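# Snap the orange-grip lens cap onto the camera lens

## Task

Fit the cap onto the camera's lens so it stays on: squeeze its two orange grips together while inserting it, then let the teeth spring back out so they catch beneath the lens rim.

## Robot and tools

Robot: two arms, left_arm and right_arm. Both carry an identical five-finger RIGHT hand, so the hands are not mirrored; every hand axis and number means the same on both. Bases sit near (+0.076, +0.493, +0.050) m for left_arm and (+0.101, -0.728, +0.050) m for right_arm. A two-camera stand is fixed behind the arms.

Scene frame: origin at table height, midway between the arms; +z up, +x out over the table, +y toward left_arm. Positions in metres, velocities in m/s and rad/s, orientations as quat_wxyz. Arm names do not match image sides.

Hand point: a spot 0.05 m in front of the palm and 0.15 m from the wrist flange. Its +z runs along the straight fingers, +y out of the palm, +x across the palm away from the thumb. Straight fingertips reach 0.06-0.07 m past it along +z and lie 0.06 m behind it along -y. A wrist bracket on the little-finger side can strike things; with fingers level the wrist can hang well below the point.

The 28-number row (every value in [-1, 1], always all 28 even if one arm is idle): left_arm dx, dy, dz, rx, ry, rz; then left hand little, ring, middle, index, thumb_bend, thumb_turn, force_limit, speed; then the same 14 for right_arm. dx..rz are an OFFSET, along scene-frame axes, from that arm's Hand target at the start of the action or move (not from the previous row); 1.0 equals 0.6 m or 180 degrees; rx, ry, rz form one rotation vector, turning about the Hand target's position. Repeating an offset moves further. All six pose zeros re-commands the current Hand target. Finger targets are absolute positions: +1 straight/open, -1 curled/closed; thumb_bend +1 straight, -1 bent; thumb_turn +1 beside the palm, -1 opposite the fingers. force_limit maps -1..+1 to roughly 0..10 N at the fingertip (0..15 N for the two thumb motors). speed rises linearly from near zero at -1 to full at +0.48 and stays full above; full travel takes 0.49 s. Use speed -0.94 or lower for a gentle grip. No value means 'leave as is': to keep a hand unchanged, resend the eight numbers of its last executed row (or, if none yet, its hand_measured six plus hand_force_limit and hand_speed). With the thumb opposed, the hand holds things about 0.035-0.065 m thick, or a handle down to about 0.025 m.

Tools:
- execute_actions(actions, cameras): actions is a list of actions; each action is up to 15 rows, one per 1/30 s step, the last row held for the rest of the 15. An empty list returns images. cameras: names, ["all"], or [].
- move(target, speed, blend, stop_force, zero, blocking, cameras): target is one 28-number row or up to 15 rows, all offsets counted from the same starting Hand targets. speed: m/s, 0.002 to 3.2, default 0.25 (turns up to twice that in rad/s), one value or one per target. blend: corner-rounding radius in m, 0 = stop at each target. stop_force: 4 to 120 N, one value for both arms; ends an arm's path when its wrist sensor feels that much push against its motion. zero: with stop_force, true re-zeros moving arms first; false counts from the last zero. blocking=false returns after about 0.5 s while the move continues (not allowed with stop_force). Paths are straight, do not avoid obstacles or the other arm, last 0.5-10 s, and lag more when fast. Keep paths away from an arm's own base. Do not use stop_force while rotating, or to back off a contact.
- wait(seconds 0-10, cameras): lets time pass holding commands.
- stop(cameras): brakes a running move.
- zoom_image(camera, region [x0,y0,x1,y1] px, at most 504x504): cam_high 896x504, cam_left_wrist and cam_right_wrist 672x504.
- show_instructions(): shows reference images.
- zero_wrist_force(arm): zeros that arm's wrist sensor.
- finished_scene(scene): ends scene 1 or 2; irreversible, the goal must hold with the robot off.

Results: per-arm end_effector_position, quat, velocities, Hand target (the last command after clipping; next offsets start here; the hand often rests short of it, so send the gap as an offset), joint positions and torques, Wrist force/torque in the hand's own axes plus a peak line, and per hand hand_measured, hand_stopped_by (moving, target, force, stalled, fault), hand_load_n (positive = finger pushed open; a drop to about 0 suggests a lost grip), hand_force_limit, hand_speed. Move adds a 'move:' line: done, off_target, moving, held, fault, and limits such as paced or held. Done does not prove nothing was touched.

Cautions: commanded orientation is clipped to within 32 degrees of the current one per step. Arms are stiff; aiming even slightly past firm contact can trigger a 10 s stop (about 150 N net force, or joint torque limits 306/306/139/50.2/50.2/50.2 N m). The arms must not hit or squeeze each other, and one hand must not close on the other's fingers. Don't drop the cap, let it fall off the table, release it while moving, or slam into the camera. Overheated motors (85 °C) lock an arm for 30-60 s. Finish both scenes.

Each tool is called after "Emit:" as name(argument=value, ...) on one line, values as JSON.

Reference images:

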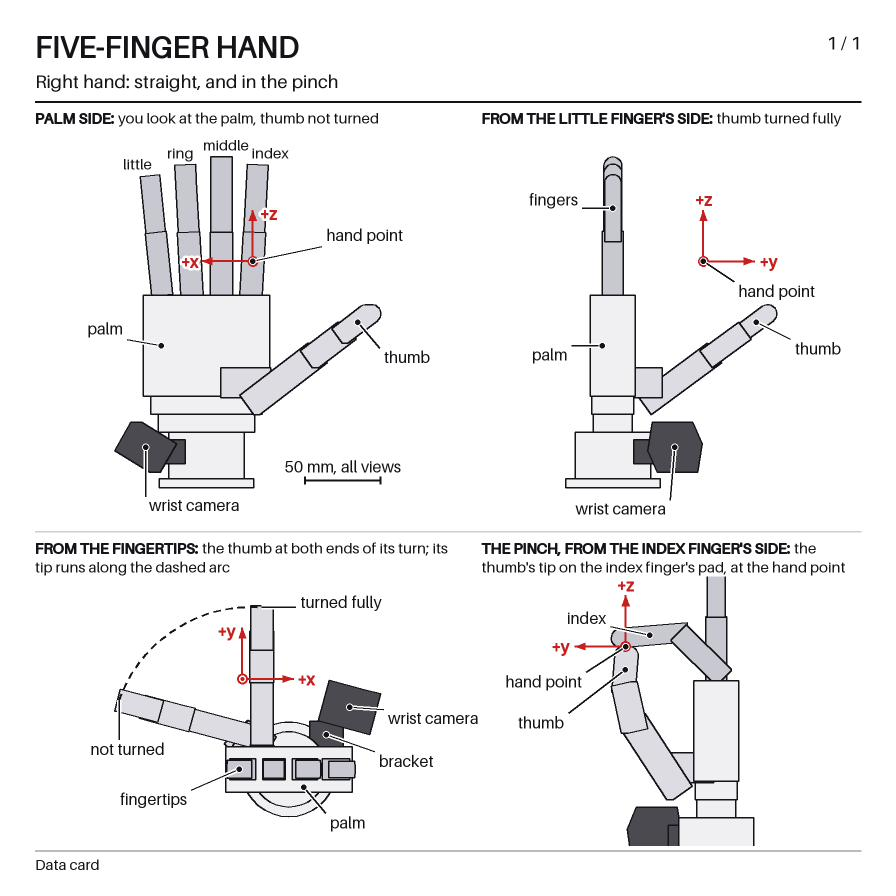

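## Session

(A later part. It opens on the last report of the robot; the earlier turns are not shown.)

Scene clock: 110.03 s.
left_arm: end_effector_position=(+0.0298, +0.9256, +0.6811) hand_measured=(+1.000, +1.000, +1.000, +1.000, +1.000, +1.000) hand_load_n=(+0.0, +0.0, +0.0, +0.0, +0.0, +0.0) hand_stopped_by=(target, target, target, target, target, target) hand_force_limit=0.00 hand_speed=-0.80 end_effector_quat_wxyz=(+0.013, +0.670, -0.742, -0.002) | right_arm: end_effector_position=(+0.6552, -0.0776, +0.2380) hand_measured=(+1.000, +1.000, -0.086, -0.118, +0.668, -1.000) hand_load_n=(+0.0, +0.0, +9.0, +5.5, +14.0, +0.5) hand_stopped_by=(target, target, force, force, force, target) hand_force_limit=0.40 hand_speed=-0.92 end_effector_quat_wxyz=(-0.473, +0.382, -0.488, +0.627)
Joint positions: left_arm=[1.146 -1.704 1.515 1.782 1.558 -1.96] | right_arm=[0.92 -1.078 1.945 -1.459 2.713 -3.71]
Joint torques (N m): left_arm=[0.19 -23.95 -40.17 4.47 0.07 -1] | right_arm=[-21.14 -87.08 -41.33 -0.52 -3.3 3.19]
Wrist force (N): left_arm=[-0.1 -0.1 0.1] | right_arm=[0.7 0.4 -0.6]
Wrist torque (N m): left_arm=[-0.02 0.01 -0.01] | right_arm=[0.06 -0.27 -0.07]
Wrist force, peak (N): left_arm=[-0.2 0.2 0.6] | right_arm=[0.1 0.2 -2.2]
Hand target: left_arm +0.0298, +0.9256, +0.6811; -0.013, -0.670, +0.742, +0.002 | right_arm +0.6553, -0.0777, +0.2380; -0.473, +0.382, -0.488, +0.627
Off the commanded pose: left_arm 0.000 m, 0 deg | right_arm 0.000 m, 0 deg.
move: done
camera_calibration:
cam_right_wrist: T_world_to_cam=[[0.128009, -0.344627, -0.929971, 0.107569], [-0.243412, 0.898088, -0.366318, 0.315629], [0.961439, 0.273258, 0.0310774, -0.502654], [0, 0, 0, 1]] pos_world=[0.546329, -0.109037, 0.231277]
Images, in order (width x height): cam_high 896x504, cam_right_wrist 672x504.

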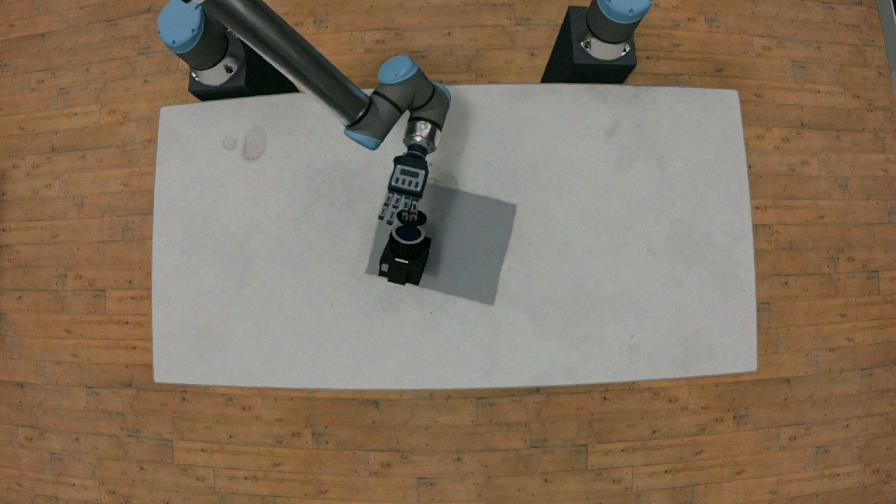

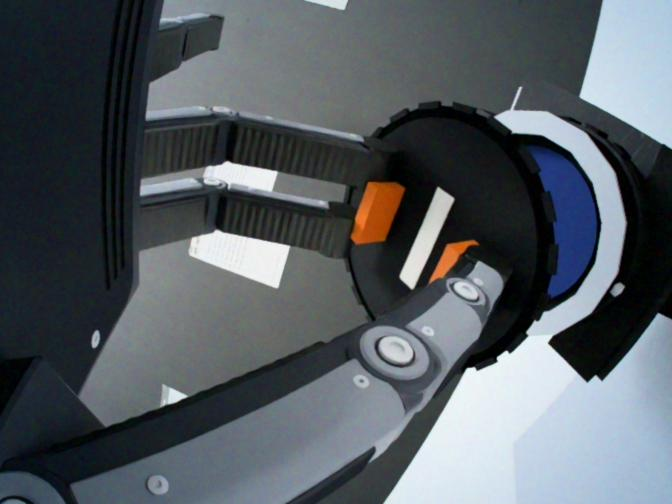

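Emit:
move(target=[0,0,0,0,0,0,1,1,1,1,1,1,0,-0.8,0.035,-0.0133,-0.0335,0,0,0,1,1,-0.25,-0.25,0.5,-1,0.4,-0.92], speed=0.04, stop_force=10, cameras=["cam_right_wrist"])

Emit:
zoom_image(camera="cam_right_wrist", region=[420, 70, 540, 160])

Emit:
zoom_image(camera="cam_right_wrist", region=[500, 90, 620, 180])

Emit:
zoom_image(camera="cam_right_wrist", region=[500, 170, 620, 260])

Emit:
zoom_image(camera="cam_right_wrist", region=[500, 250, 620, 340])

Emit:
zoom_image(camera="cam_right_wrist", region=[460, 300, 580, 390])

Scene clock: 125.03 s.
left_arm: end_effector_position=(+0.0298, +0.9256, +0.6811) hand_measured=(+1.000, +1.000, +1.000, +1.000, +1.000, +1.000) hand_load_n=(+0.0, +0.0, +0.0, +0.0, +0.0, +0.0) hand_stopped_by=(target, target, target, target, target, target) hand_force_limit=0.00 hand_speed=-0.80 end_effector_quat_wxyz=(+0.013, +0.670, -0.742, -0.002) | right_arm: end_effector_position=(+0.6763, -0.0856, +0.2179) hand_measured=(+1.000, +1.000, -0.086, -0.118, +0.668, -1.000) hand_load_n=(+0.0, +0.0, +9.0, +5.5, +13.5, +0.5) hand_stopped_by=(target, target, force, force, force, target) hand_force_limit=0.40 hand_speed=-0.92 end_effector_quat_wxyz=(-0.473, +0.382, -0.488, +0.627)
Joint positions: left_arm=[1.146 -1.704 1.515 1.782 1.558 -1.96] | right_arm=[0.89 -1.049 1.941 -1.45 2.688 -3.672]
Joint torques (N m): left_arm=[-0.68 -23.69 -40.66 4.59 -0.15 -0.96] | right_arm=[-19.11 -62.1 -40.68 -0.45 -3.11 2.42]
Wrist force (N): left_arm=[-0.1 0.0 -0.3] | right_arm=[1.0 0.7 -0.4]
Wrist torque (N m): left_arm=[0.02 0.03 -0.01] | right_arm=[0.08 -0.32 -0.04]
Wrist force, peak (N): left_arm=[-0.5 -0.3 0.0] | right_arm=[0.8 0.9 -0.9]
Hand target: left_arm +0.0298, +0.9256, +0.6811; -0.013, -0.670, +0.742, +0.002 | right_arm +0.6763, -0.0856, +0.2179; -0.473, +0.382, -0.488, +0.627
Off the commanded pose: left_arm 0.000 m, 0 deg | right_arm 0.000 m, 0 deg.
move: done
camera_calibration:
cam_right_wrist: T_world_to_cam=[[0.128009, -0.344627, -0.929971, 0.0835111], [-0.243412, 0.898088, -0.366318, 0.320623], [0.961439, 0.273258, 0.0310774, -0.520133], [0, 0, 0, 1]] pos_world=[0.567429, -0.117037, 0.211277]
Images, in order (width x height): cam_right_wrist 672x504.

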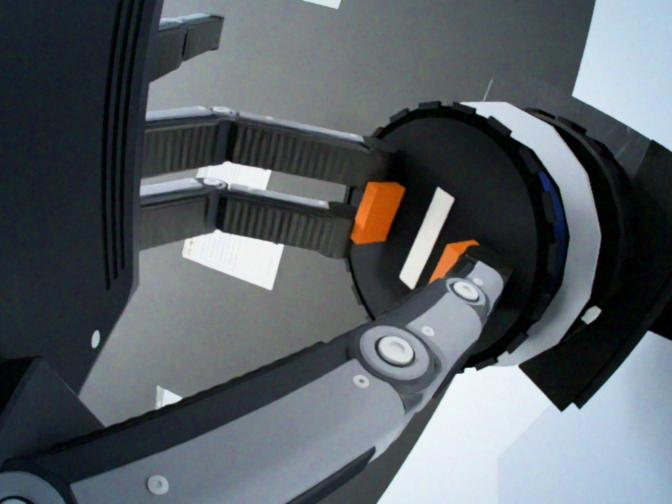

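Scaled by 4.200 from the camera's 672x504 image, which has a finer 960x720 frame.

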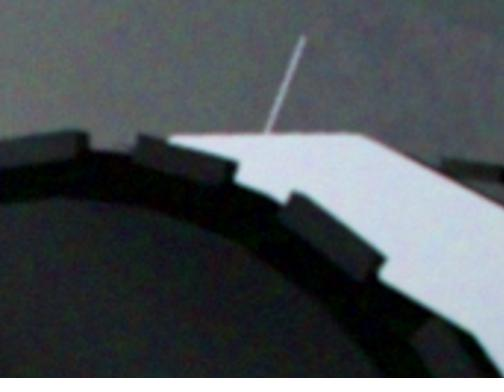

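Scaled by 4.200 from the camera's 672x504 image, which has a finer 960x720 frame.

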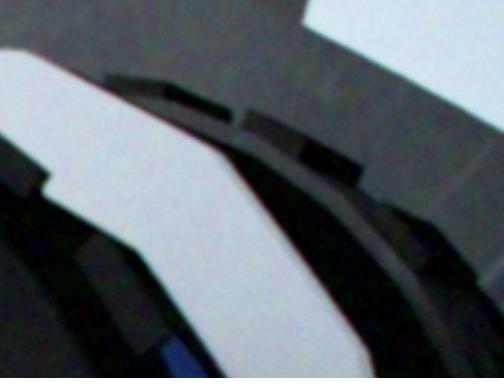

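Scaled by 4.200 from the camera's 672x504 image, which has a finer 960x720 frame.

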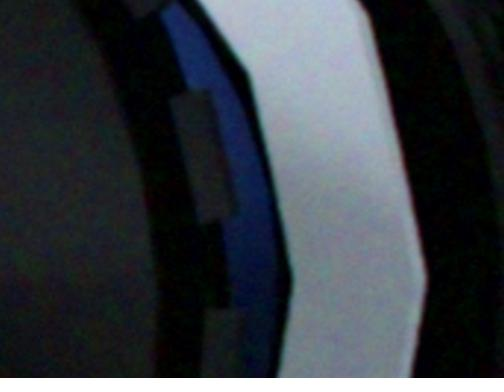

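Scaled by 4.200 from the camera's 672x504 image, which has a finer 960x720 frame.

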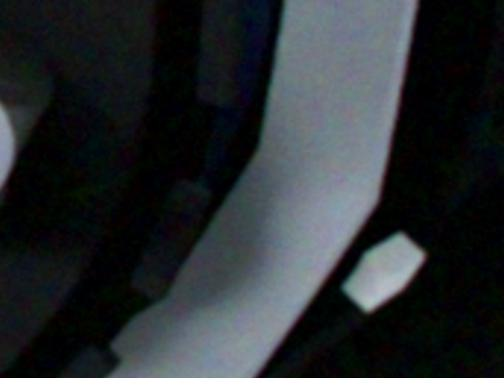

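Scaled by 4.200 from the camera's 672x504 image, which has a finer 960x720 frame.

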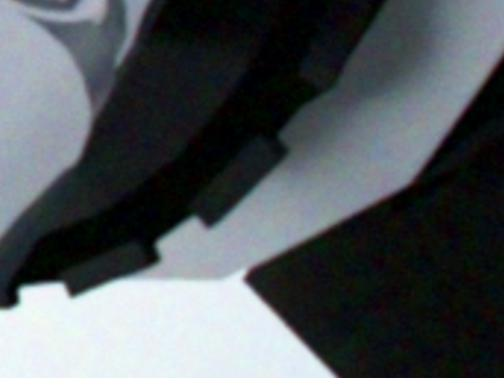

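Emit:
move(target=[0,0,0,0,0,0,1,1,1,1,1,1,0,-0.8,0.0271,-0.0079,-0.0283,0,0,0,1,1,-0.25,-0.25,0.5,-1,0.4,-0.92], speed=0.01, stop_force=7, cameras=["cam_right_wrist"])

Scene clock: 136.60 s.
left_arm: end_effector_position=(+0.0298, +0.9256, +0.6811) hand_measured=(+1.000, +1.000, +1.000, +1.000, +1.000, +1.000) hand_load_n=(+0.0, +0.0, +0.0, +0.0, +0.0, +0.0) hand_stopped_by=(target, target, target, target, target, target) hand_force_limit=0.00 hand_speed=-0.80 end_effector_quat_wxyz=(+0.013, +0.670, -0.742, -0.002) | right_arm: end_effector_position=(+0.6885, -0.0892, +0.2052) hand_measured=(+1.000, +1.000, -0.086, -0.116, +0.668, -1.000) hand_load_n=(+0.0, +0.0, +10.5, +7.5, +11.5, -0.5) hand_stopped_by=(target, target, force, force, force, target) hand_force_limit=0.40 hand_speed=-0.92 end_effector_quat_wxyz=(-0.473, +0.382, -0.488, +0.627)
Joint positions: left_arm=[1.146 -1.704 1.515 1.782 1.558 -1.96] | right_arm=[0.874 -1.03 1.937 -1.448 2.675 -3.653]
Joint torques (N m): left_arm=[-1.39 -23.23 -41.02 4.66 -0.07 -1.18] | right_arm=[15.38 -85.53 -12.91 -2.74 1.36 -2.92]
Wrist force (N): left_arm=[-0.2 -0.2 0.1] | right_arm=[0.7 -4.9 -4.6]
Wrist torque (N m): left_arm=[-0.04 0.01 -0.02] | right_arm=[-0.27 -0.21 -0.10]
Wrist force, peak (N): left_arm=[-0.7 0.0 0.0] | right_arm=[0.3 -6.9 -5.6]
Hand target: left_arm +0.0298, +0.9256, +0.6811; -0.013, -0.670, +0.742, +0.002 | right_arm +0.6885, -0.0892, +0.2052; -0.473, +0.382, -0.488, +0.627 (not the last commanded pose)
Off the commanded pose: left_arm 0.000 m, 0 deg | right_arm 0.006 m, 0 deg.
move: contact (right_arm)
camera_calibration:
cam_right_wrist: T_world_to_cam=[[0.12802, -0.344611, -0.929975, 0.0688017], [-0.243436, 0.898086, -0.366306, 0.322149], [0.961431, 0.273284, 0.0310823, -0.530475], [0, 0, 0, 1]] pos_world=[0.579629, -0.120637, 0.198477]
Images, in order (width x height): cam_right_wrist 672x504.

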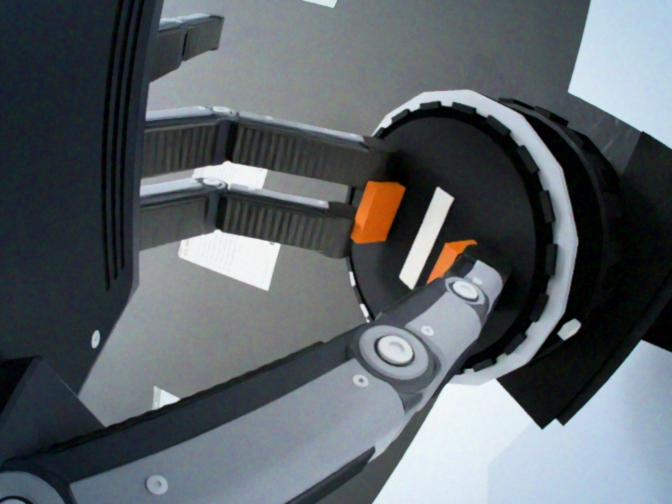

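Emit:
move(target=[0,0,0,0,0,0,1,1,1,1,1,1,0,-0.8,-0.0028,0.0008,0.0042,0.0022,0.0080,-0.0001,1,1,-0.25,-0.25,0.5,-1,0.4,-0.92], speed=0.03)

Emit:
move(target=[0,0,0,0,0,0,1,1,1,1,1,1,0,-0.8,0.0088,-0.0026,-0.0097,0,0,0,1,1,-0.25,-0.25,0.5,-1,0.4,-0.92], speed=0.006, stop_force=8, cameras=["cam_right_wrist"])

Scene clock: 142.00 s.
left_arm: end_effector_position=(+0.0298, +0.9256, +0.6811) hand_measured=(+1.000, +1.000, +1.000, +1.000, +1.000, +1.000) hand_load_n=(+0.0, +0.0, +0.0, +0.0, +0.0, +0.0) hand_stopped_by=(target, target, target, target, target, target) hand_force_limit=0.00 hand_speed=-0.80 end_effector_quat_wxyz=(+0.013, +0.670, -0.742, -0.002) | right_arm: end_effector_position=(+0.6868, -0.0887, +0.2077) hand_measured=(+1.000, +1.000, -0.086, -0.116, +0.668, -1.000) hand_load_n=(+0.0, +0.0, +9.0, +5.5, +13.5, +0.5) hand_stopped_by=(target, target, force, force, force, target) hand_force_limit=0.40 hand_speed=-0.92 end_effector_quat_wxyz=(-0.468, +0.388, -0.496, +0.620)
Joint positions: left_arm=[1.146 -1.704 1.515 1.782 1.558 -1.96] | right_arm=[0.876 -1.041 1.924 -1.374 2.689 -3.609]
Joint torques (N m): left_arm=[-0.13 -24.86 -40.97 4.53 -0.24 -1.13] | right_arm=[19.28 -89.02 -40.13 -0.49 0.98 2.53]
Wrist force (N): left_arm=[-0.1 0.4 -0.1] | right_arm=[0.7 0.4 -0.8]
Wrist torque (N m): left_arm=[0.05 0.02 0.00] | right_arm=[0.06 -0.24 -0.08]
Wrist force, peak (N): left_arm=[-0.4 0.2 -0.3] | right_arm=[0.6 -5.3 -4.8]
Hand target: left_arm +0.0298, +0.9256, +0.6811; -0.013, -0.670, +0.742, +0.002 | right_arm +0.6868, -0.0887, +0.2077; -0.468, +0.389, -0.496, +0.620
Off the commanded pose: left_arm 0.000 m, 0 deg | right_arm 0.000 m, 0 deg.
move: done

Scene clock: 144.17 s.
left_arm: end_effector_position=(+0.0298, +0.9256, +0.6811) hand_measured=(+1.000, +1.000, +1.000, +1.000, +1.000, +1.000) hand_load_n=(+0.0, +0.0, +0.0, +0.0, +0.0, +0.0) hand_stopped_by=(target, target, target, target, target, target) hand_force_limit=0.00 hand_speed=-0.80 end_effector_quat_wxyz=(+0.013, +0.670, -0.742, -0.002) | right_arm: end_effector_position=(+0.6896, -0.0895, +0.2047) hand_measured=(+1.000, +1.000, -0.086, -0.116, +0.668, -1.000) hand_load_n=(+0.0, +0.0, +10.0, +7.5, +11.5, +0.0) hand_stopped_by=(target, target, force, force, force, target) hand_force_limit=0.40 hand_speed=-0.92 end_effector_quat_wxyz=(-0.468, +0.389, -0.496, +0.620)
Joint positions: left_arm=[1.146 -1.704 1.515 1.782 1.558 -1.96] | right_arm=[0.872 -1.036 1.923 -1.374 2.685 -3.605]
Joint torques (N m): left_arm=[-1.12 -23.62 -40.97 4.88 0.1 -1.12] | right_arm=[16.31 -85.62 -17.37 -0.69 0.96 -3.01]
Wrist force (N): left_arm=[-0.2 -0.2 0.0] | right_arm=[1.3 -5.9 -5.2]
Wrist torque (N m): left_arm=[-0.03 0.03 -0.02] | right_arm=[-0.26 -0.19 -0.15]
Wrist force, peak (N): left_arm=[0.0 -0.4 -0.4] | right_arm=[0.7 -10.8 -8.2]
Hand target: left_arm +0.0298, +0.9256, +0.6811; -0.013, -0.670, +0.742, +0.002 | right_arm +0.6896, -0.0895, +0.2047; -0.468, +0.389, -0.496, +0.620 (not the last commanded pose)
Off the commanded pose: left_arm 0.000 m, 0 deg | right_arm 0.004 m, 0 deg.
move: contact (right_arm)
camera_calibration:
cam_right_wrist: T_world_to_cam=[[0.104633, -0.338126, -0.935266, 0.0858972], [-0.252205, 0.900664, -0.353832, 0.326191], [0.962, 0.272902, 0.00896186, -0.527304], [0, 0, 0, 1]] pos_world=[0.580546, -0.120842, 0.200479]
Images, in order (width x height): cam_right_wrist 672x504.

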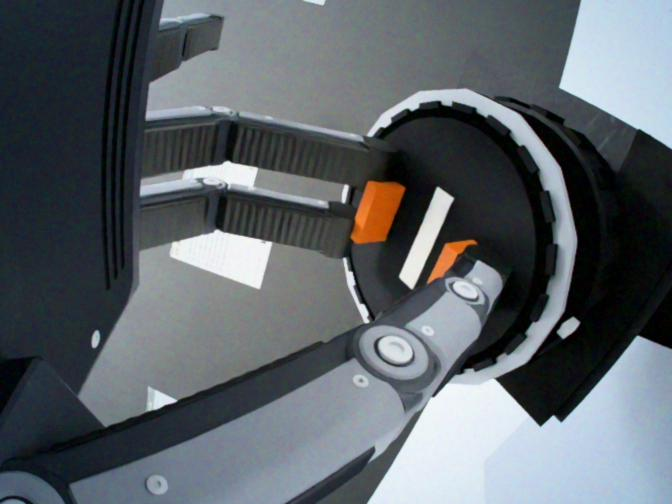

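Emit:
move(target=[0,0,0,0,0,0,1,1,1,1,1,1,0,-0.8,-0.0028,0.0008,0.0042,0.00175,0.00645,-0.0001,1,1,-0.25,-0.25,0.5,-1,0.4,-0.92], speed=0.03)

Emit:
move(target=[0,0,0,0,0,0,1,1,1,1,1,1,0,-0.8,0.0086,-0.0025,-0.0099,0,0,0,1,1,-0.25,-0.25,0.5,-1,0.4,-0.92], speed=0.006, stop_force=8, cameras=["cam_right_wrist"])

Scene clock: 148.40 s.
left_arm: end_effector_position=(+0.0298, +0.9256, +0.6811) hand_measured=(+1.000, +1.000, +1.000, +1.000, +1.000, +1.000) hand_load_n=(+0.0, +0.0, +0.0, +0.0, +0.0, +0.0) hand_stopped_by=(target, target, target, target, target, target) hand_force_limit=0.00 hand_speed=-0.80 end_effector_quat_wxyz=(+0.013, +0.670, -0.742, -0.002) | right_arm: end_effector_position=(+0.6879, -0.0890, +0.2072) hand_measured=(+1.000, +1.000, -0.086, -0.116, +0.668, -1.000) hand_load_n=(+0.0, +0.0, +9.0, +5.5, +14.0, +0.5) hand_stopped_by=(target, target, force, force, force, target) hand_force_limit=0.40 hand_speed=-0.92 end_effector_quat_wxyz=(-0.464, +0.393, -0.502, +0.615)
Joint positions: left_arm=[1.146 -1.704 1.515 1.782 1.558 -1.96] | right_arm=[0.875 -1.046 1.911 -1.312 2.696 -3.568]
Joint torques (N m): left_arm=[-0.83 -24.19 -40.44 4.62 -0.21 -1.14] | right_arm=[20.39 -88.47 -40.56 -0.09 0.98 2.51]
Wrist force (N): left_arm=[-0.1 -0.2 0.2] | right_arm=[0.4 0.0 -0.7]
Wrist torque (N m): left_arm=[-0.04 0.01 -0.02] | right_arm=[-0.01 -0.20 -0.11]
Wrist force, peak (N): left_arm=[-0.2 -0.3 -0.5] | right_arm=[1.6 -6.3 -5.3]
Hand target: left_arm +0.0298, +0.9256, +0.6811; -0.013, -0.670, +0.742, +0.002 | right_arm +0.6879, -0.0890, +0.2072; -0.464, +0.393, -0.502, +0.615
Off the commanded pose: left_arm 0.000 m, 0 deg | right_arm 0.000 m, 0 deg.
move: done

Scene clock: 150.43 s.
left_arm: end_effector_position=(+0.0298, +0.9256, +0.6811) hand_measured=(+1.000, +1.000, +1.000, +1.000, +1.000, +1.000) hand_load_n=(+0.0, +0.0, +0.0, -0.5, +0.0, +0.0) hand_stopped_by=(target, target, target, target, target, target) hand_force_limit=0.00 hand_speed=-0.80 end_effector_quat_wxyz=(+0.013, +0.670, -0.742, -0.002) | right_arm: end_effector_position=(+0.6900, -0.0896, +0.2048) hand_measured=(+1.000, +1.000, -0.086, -0.116, +0.668, -1.000) hand_load_n=(+0.0, +0.0, +8.5, +5.5, +13.5, +0.0) hand_stopped_by=(target, target, force, force, force, target) hand_force_limit=0.40 hand_speed=-0.92 end_effector_quat_wxyz=(-0.464, +0.393, -0.502, +0.615)
Joint positions: left_arm=[1.146 -1.704 1.515 1.782 1.558 -1.96] | right_arm=[0.872 -1.042 1.911 -1.312 2.694 -3.565]
Joint torques (N m): left_arm=[-0.1 -23.57 -41.03 4.58 -0.13 -1.31] | right_arm=[17.32 -85.43 -16.4 -0.77 1.24 -2.3]
Wrist force (N): left_arm=[-0.1 0.1 -0.3] | right_arm=[2.0 -5.2 -5.9]
Wrist torque (N m): left_arm=[0.04 0.01 0.00] | right_arm=[-0.06 -0.16 -0.18]
Wrist force, peak (N): left_arm=[-0.2 -0.4 -0.5] | right_arm=[2.3 -10.0 -8.7]
Hand target: left_arm +0.0298, +0.9256, +0.6811; -0.013, -0.670, +0.742, +0.002 | right_arm +0.6900, -0.0896, +0.2047; -0.464, +0.393, -0.502, +0.615 (not the last commanded pose)
Off the commanded pose: left_arm 0.000 m, 0 deg | right_arm 0.005 m, 0 deg.
move: contact (right_arm)
camera_calibration:
cam_right_wrist: T_world_to_cam=[[0.0855253, -0.33307, -0.939015, 0.10035], [-0.258991, 0.902638, -0.343756, 0.329306], [0.962086, 0.272597, -0.00906387, -0.524126], [0, 0, 0, 1]] pos_world=[0.580959, -0.120946, 0.20268]
Images, in order (width x height): cam_right_wrist 672x504.

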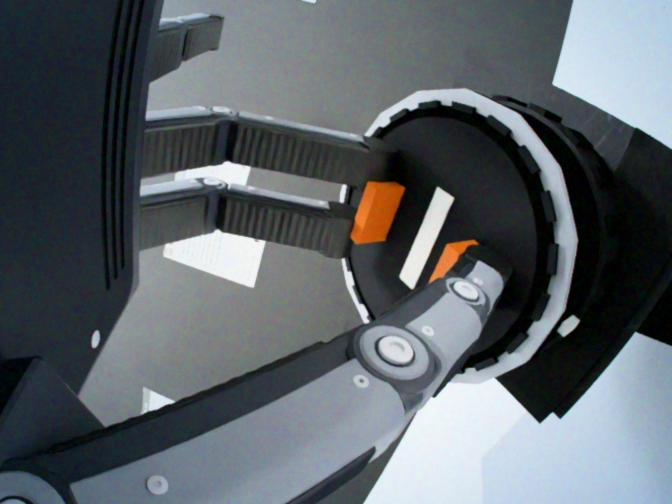

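Emit:
move(target=[0,0,0,0,0,0,1,1,1,1,1,1,0,-0.8,0.0043,-0.0013,-0.0049,0,0,0,1,1,-0.25,-0.25,0.5,-1,0.4,-0.92], speed=0.005, stop_force=9, cameras=["cam_right_wrist", "cam_high"])

Emit:
zoom_image(camera="cam_right_wrist", region=[360, 75, 480, 165])

Emit:
zoom_image(camera="cam_right_wrist", region=[480, 170, 600, 260])

Emit:
zoom_image(camera="cam_high", region=[370, 190, 450, 300])

Scene clock: 153.97 s.
left_arm: end_effector_position=(+0.0298, +0.9256, +0.6811) hand_measured=(+1.000, +1.000, +1.000, +1.000, +1.000, +1.000) hand_load_n=(+0.0, +0.0, +0.5, +0.0, +0.0, +0.0) hand_stopped_by=(target, target, target, target, target, target) hand_force_limit=0.00 hand_speed=-0.80 end_effector_quat_wxyz=(+0.013, +0.670, -0.742, -0.002) | right_arm: end_effector_position=(+0.6902, -0.0897, +0.2044) hand_measured=(+1.000, +1.000, -0.086, -0.116, +0.668, -1.000) hand_load_n=(+0.0, +0.0, +9.0, +6.0, +12.5, -1.0) hand_stopped_by=(target, target, force, force, force, target) hand_force_limit=0.40 hand_speed=-0.92 end_effector_quat_wxyz=(-0.464, +0.394, -0.502, +0.615)
Joint positions: left_arm=[1.146 -1.704 1.515 1.782 1.558 -1.96] | right_arm=[0.872 -1.042 1.911 -1.312 2.693 -3.565]
Joint torques (N m): left_arm=[-0.41 -23.02 -40.47 4.5 -0.11 -1.41] | right_arm=[11.95 -77.75 -28.12 0.62 2.11 -3.03]
Wrist force (N): left_arm=[0.1 -0.2 -0.3] | right_arm=[3.6 -14.4 -9.6]
Wrist torque (N m): left_arm=[-0.01 0.00 0.00] | right_arm=[-0.11 -0.19 -0.24]
Wrist force, peak (N): left_arm=[-0.2 -0.5 0.3] | right_arm=[3.3 -18.4 -11.3]
Hand target: left_arm +0.0298, +0.9256, +0.6811; -0.013, -0.670, +0.742, +0.002 | right_arm +0.6902, -0.0896, +0.2044; -0.464, +0.394, -0.502, +0.615 (not the last commanded pose)
Off the commanded pose: left_arm 0.000 m, 0 deg | right_arm 0.004 m, 0 deg.
move: contact (right_arm)
camera_calibration:
cam_right_wrist: T_world_to_cam=[[0.0854952, -0.333154, -0.938988, 0.0999678], [-0.259128, 0.902572, -0.343827, 0.32928], [0.962052, 0.272713, -0.00916373, -0.524172], [0, 0, 0, 1]] pos_world=[0.581059, -0.120946, 0.20228]
Images, in order (width x height): cam_high 896x504, cam_right_wrist 672x504.

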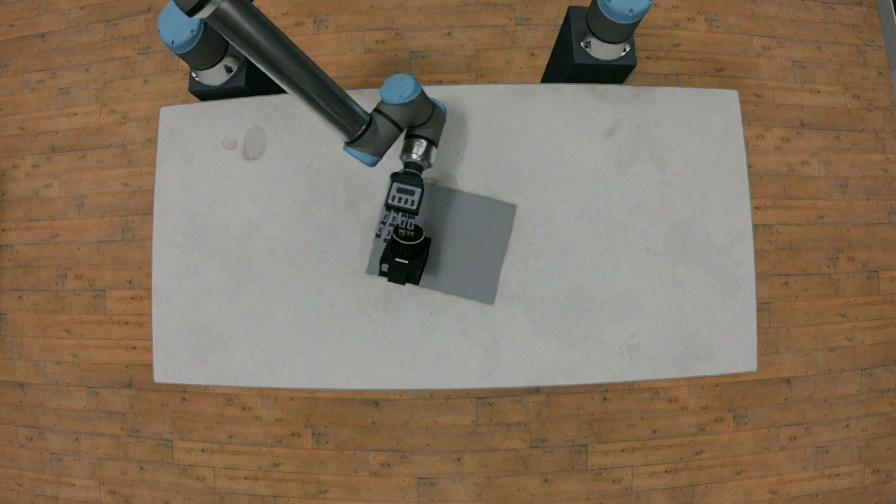

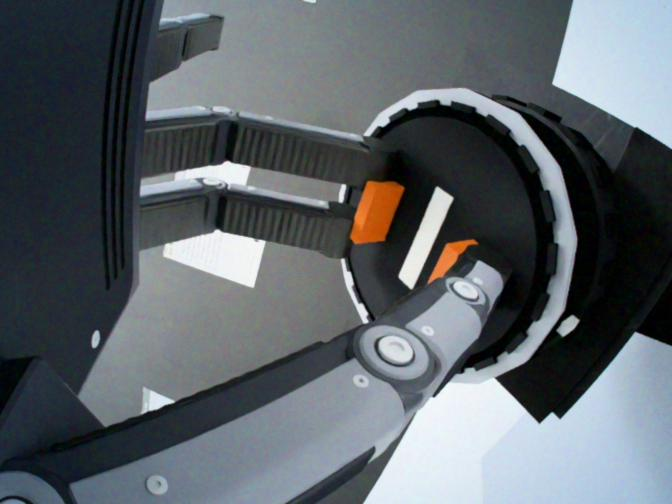

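Scaled by 4.200 from the camera's 672x504 image, which has a finer 960x720 frame.

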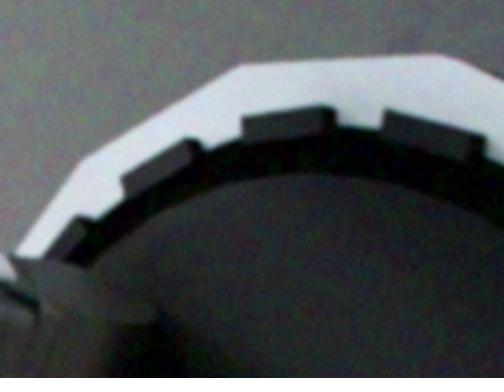

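Scaled by 4.200 from the camera's 672x504 image, which has a finer 960x720 frame.

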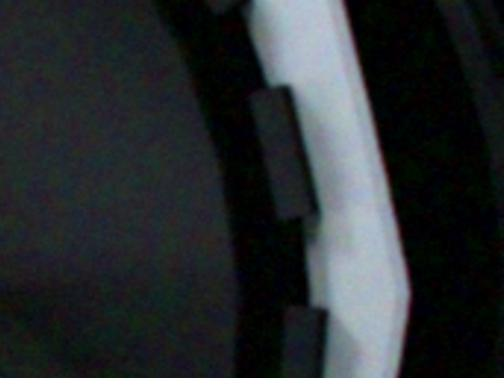

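Scaled by 4.582.

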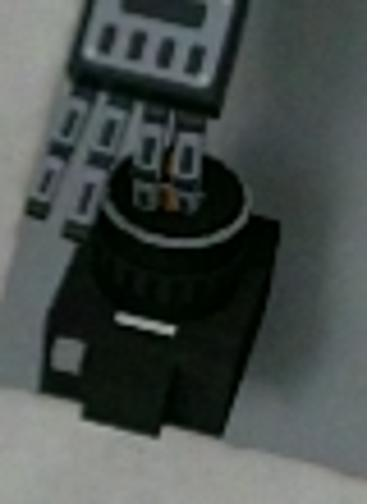

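Emit:
move(target=[0,0,0,0,0,0,1,1,1,1,1,1,0,-0.8,0,0,0,0,0,0,1,1,0.0,0.0,0.735,-1,0.4,-0.75], speed=0.01, cameras=["cam_right_wrist"])

Emit:
zoom_image(camera="cam_right_wrist", region=[330, 140, 530, 300])

Scene clock: 158.10 s.
left_arm: end_effector_position=(+0.0298, +0.9256, +0.6811) hand_measured=(+1.000, +1.000, +1.000, +1.000, +1.000, +1.000) hand_load_n=(+0.0, +0.0, +0.0, +0.0, +0.0, +0.0) hand_stopped_by=(target, target, target, target, target, target) hand_force_limit=0.00 hand_speed=-0.80 end_effector_quat_wxyz=(+0.013, +0.670, -0.742, -0.002) | right_arm: end_effector_position=(+0.6901, -0.0896, +0.2044) hand_measured=(+1.000, +1.000, -0.012, +0.000, +0.736, -1.000) hand_load_n=(+0.0, +0.0, -13.5, +0.0, +1.5, +0.0) hand_stopped_by=(target, target, stalled, target, target, target) hand_force_limit=0.40 hand_speed=-0.75 end_effector_quat_wxyz=(-0.464, +0.394, -0.502, +0.615)
Joint positions: left_arm=[1.146 -1.704 1.515 1.782 1.558 -1.96] | right_arm=[0.872 -1.042 1.911 -1.312 2.693 -3.565]
Joint torques (N m): left_arm=[-0.84 -23.73 -40.17 4.82 -0.01 -1.24] | right_arm=[-1.23 -78.34 -35.35 -1.2 0.47 -2.79]
Wrist force (N): left_arm=[0.0 0.1 0.0] | right_arm=[1.2 -11.7 -18.4]
Wrist torque (N m): left_arm=[0.01 0.00 0.01] | right_arm=[0.06 0.12 -0.30]
Wrist force, peak (N): left_arm=[-0.5 -0.4 -0.4] | right_arm=[1.4 -11.2 -19.5]
Hand target: left_arm +0.0298, +0.9256, +0.6811; -0.013, -0.670, +0.742, +0.002 | right_arm +0.6902, -0.0896, +0.2044; -0.464, +0.394, -0.502, +0.615
Off the commanded pose: left_arm 0.000 m, 0 deg | right_arm 0.000 m, 0 deg.
move: done
camera_calibration:
cam_right_wrist: T_world_to_cam=[[0.0855326, -0.333166, -0.938981, 0.0999429], [-0.259212, 0.902539, -0.343848, 0.32933], [0.962026, 0.272806, -0.00916416, -0.524146], [0, 0, 0, 1]] pos_world=[0.58106, -0.120946, 0.202281]
Images, in order (width x height): cam_right_wrist 672x504.

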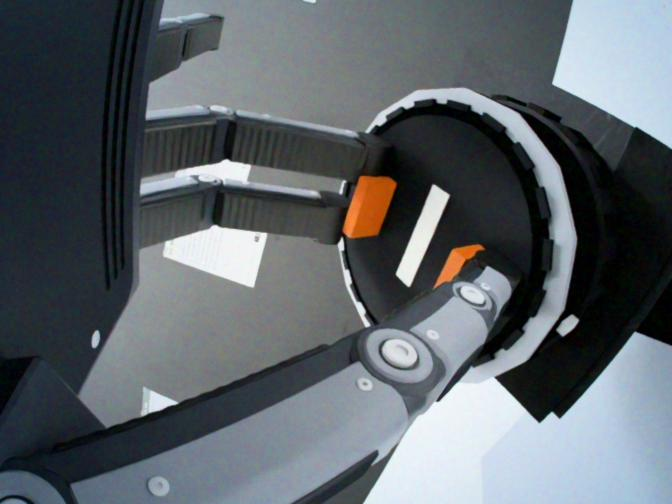

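Scaled by 2.520 from the camera's 672x504 image, which has a finer 960x720 frame.

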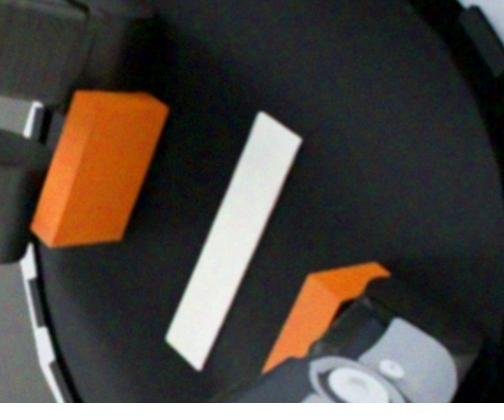

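Emit:
move(target=[[0,0,0,0,0,0,1,1,1,1,1,1,0,-0.8,-0.0018,0.0005,0.0021,0,0,0,1,1,0.0,0.0,0.735,-1,0.4,-0.75],[0,0,0,0,0,0,1,1,1,1,1,1,0,-0.8,-0.0018,0.0005,0.0021,0,0,0,1,1,0.1,0.1,0.78,-1,0.4,-0.7]], speed=0.01, cameras=["cam_right_wrist"])

Emit:
zoom_image(camera="cam_right_wrist", region=[330, 140, 530, 300])

Scene clock: 161.07 s.
left_arm: end_effector_position=(+0.0298, +0.9256, +0.6811) hand_measured=(+1.000, +1.000, +1.000, +1.000, +1.000, +1.000) hand_load_n=(+0.0, +0.0, +0.0, +0.0, +0.0, +0.0) hand_stopped_by=(target, target, target, target, target, target) hand_force_limit=0.00 hand_speed=-0.80 end_effector_quat_wxyz=(+0.013, +0.670, -0.742, -0.002) | right_arm: end_effector_position=(+0.6891, -0.0893, +0.2057) hand_measured=(+1.000, +1.000, +0.100, +0.100, +0.780, -1.000) hand_load_n=(+0.0, +0.0, +0.0, +0.0, +0.0, +0.0) hand_stopped_by=(target, target, target, target, target, target) hand_force_limit=0.40 hand_speed=-0.70 end_effector_quat_wxyz=(-0.464, +0.394, -0.502, +0.615)
Joint positions: left_arm=[1.146 -1.704 1.515 1.782 1.558 -1.96] | right_arm=[0.873 -1.043 1.911 -1.312 2.695 -3.566]
Joint torques (N m): left_arm=[-0.8 -23.65 -40.48 4.74 0 -1.3] | right_arm=[15.06 -89.35 -15.24 -0.16 1.29 -3.17]
Wrist force (N): left_arm=[0.0 0.1 0.2] | right_arm=[0.1 -0.6 -0.8]
Wrist torque (N m): left_arm=[0.00 0.00 0.00] | right_arm=[0.01 -0.15 0.08]
Wrist force, peak (N): left_arm=[-0.4 -0.5 -0.2] | right_arm=[1.3 -11.5 -18.5]
Hand target: left_arm +0.0298, +0.9256, +0.6811; -0.013, -0.670, +0.742, +0.002 | right_arm +0.6891, -0.0893, +0.2057; -0.464, +0.394, -0.502, +0.615
Off the commanded pose: left_arm 0.000 m, 0 deg | right_arm 0.000 m, 0 deg.
move: done
camera_calibration:
cam_right_wrist: T_world_to_cam=[[0.085535, -0.333175, -0.938977, 0.101355], [-0.259211, 0.902536, -0.343857, 0.329222], [0.962026, 0.272805, -0.00916423, -0.523158], [0, 0, 0, 1]] pos_world=[0.57996, -0.120646, 0.203581]
Images, in order (width x height): cam_right_wrist 672x504.

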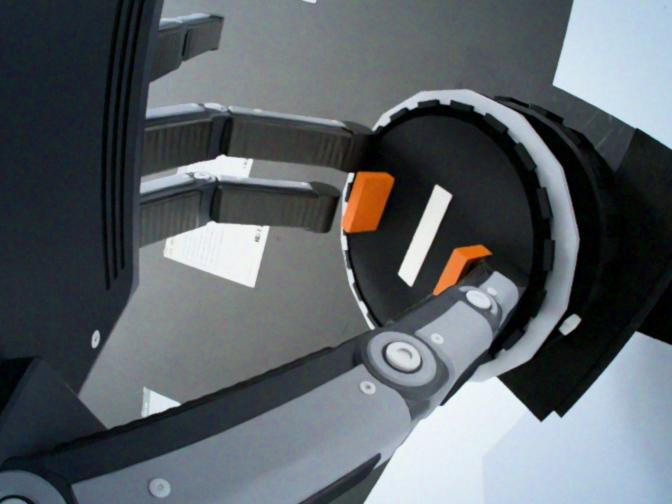

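Scaled by 2.520 from the camera's 672x504 image, which has a finer 960x720 frame.

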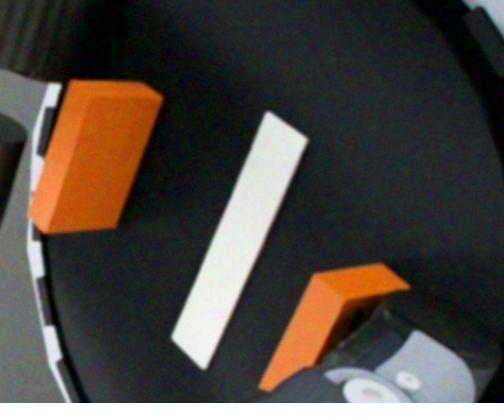

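Emit:
move(target=[0,0,0,0,0,0,1,1,1,1,1,1,0,-0.8,-0.0645,0.0188,0.0741,0,0,0,1,1,0.1,0.1,0.78,-1,0.4,-0.7], speed=0.08, cameras=["cam_right_wrist","cam_high"])

Emit:
zoom_image(camera="cam_right_wrist", region=[440, 90, 660, 340])

Emit:
zoom_image(camera="cam_high", region=[370, 190, 450, 300])

Scene clock: 163.77 s.
left_arm: end_effector_position=(+0.0298, +0.9256, +0.6811) hand_measured=(+1.000, +1.000, +1.000, +1.000, +1.000, +1.000) hand_load_n=(+0.0, +0.0, -0.5, +0.0, +0.0, +0.0) hand_stopped_by=(target, target, target, target, target, target) hand_force_limit=0.00 hand_speed=-0.80 end_effector_quat_wxyz=(+0.013, +0.670, -0.742, -0.002) | right_arm: end_effector_position=(+0.6505, -0.0781, +0.2499) hand_measured=(+1.000, +1.000, +0.100, +0.100, +0.780, -1.000) hand_load_n=(+0.0, +0.0, +0.0, -0.5, +0.0, +0.0) hand_stopped_by=(target, target, target, target, target, target) hand_force_limit=0.40 hand_speed=-0.70 end_effector_quat_wxyz=(-0.464, +0.394, -0.502, +0.615)
Joint positions: left_arm=[1.146 -1.704 1.515 1.782 1.558 -1.96] | right_arm=[0.925 -1.109 1.918 -1.305 2.741 -3.623]
Joint torques (N m): left_arm=[-0.41 -24.26 -40.48 4.69 -0.17 -1.06] | right_arm=[21.37 -87.23 -16.43 -5.03 0.46 -3.29]
Wrist force (N): left_arm=[-0.3 -0.4 -0.2] | right_arm=[0.7 0.2 -0.7]
Wrist torque (N m): left_arm=[-0.04 0.05 -0.03] | right_arm=[0.08 -0.25 0.14]
Wrist force, peak (N): left_arm=[0.7 0.2 -0.2] | right_arm=[0.5 -0.2 -1.5]
Hand target: left_arm +0.0298, +0.9256, +0.6811; -0.013, -0.670, +0.742, +0.002 | right_arm +0.6504, -0.0781, +0.2501; -0.464, +0.394, -0.502, +0.615
Off the commanded pose: left_arm 0.000 m, 0 deg | right_arm 0.000 m, 0 deg.
move: done
camera_calibration:
cam_right_wrist: T_world_to_cam=[[0.0854445, -0.3332, -0.938977, 0.149928], [-0.259245, 0.902527, -0.343856, 0.324349], [0.962025, 0.272805, -0.00926422, -0.488745], [0, 0, 0, 1]] pos_world=[0.54146, -0.109446, 0.247781]
Images, in order (width x height): cam_high 896x504, cam_right_wrist 672x504.

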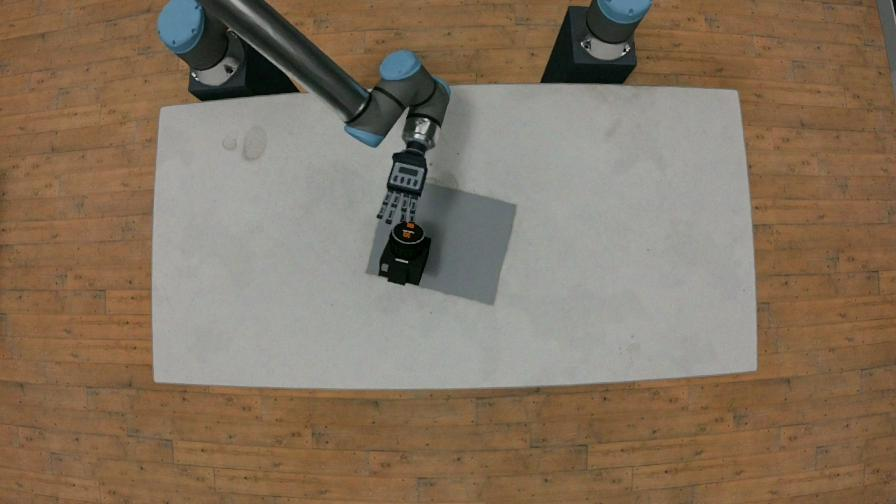

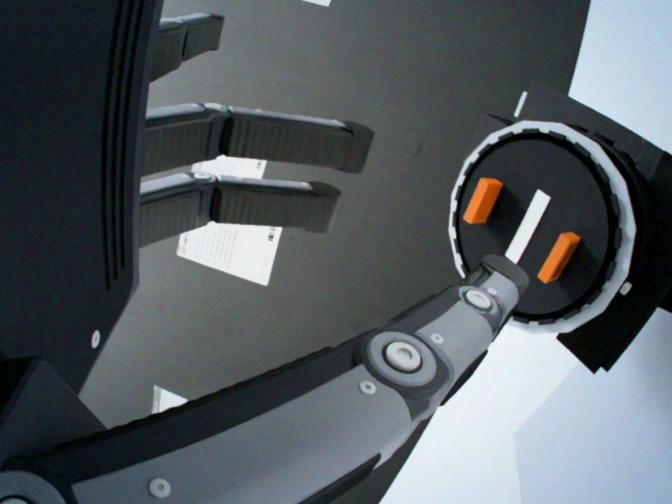

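Scaled by 2.016 from the camera's 672x504 image, which has a finer 960x720 frame.

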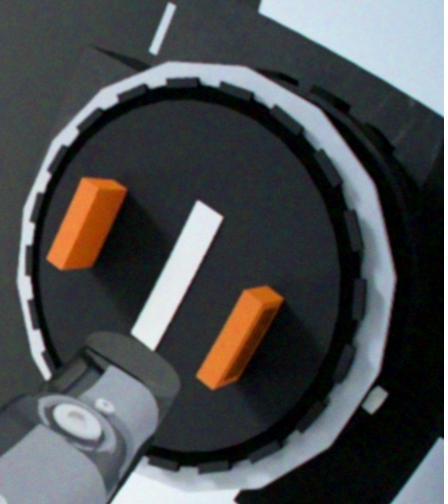

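Scaled by 4.582.

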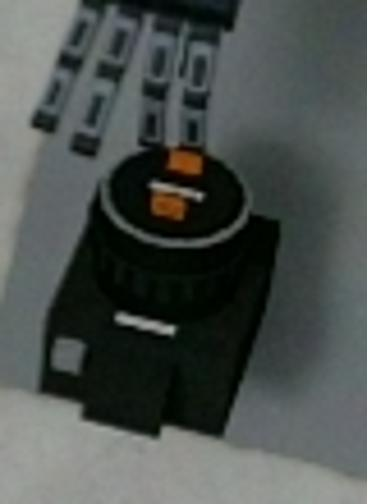

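Emit:
finished_scene(scene=2)

The scene is finished: the task was done.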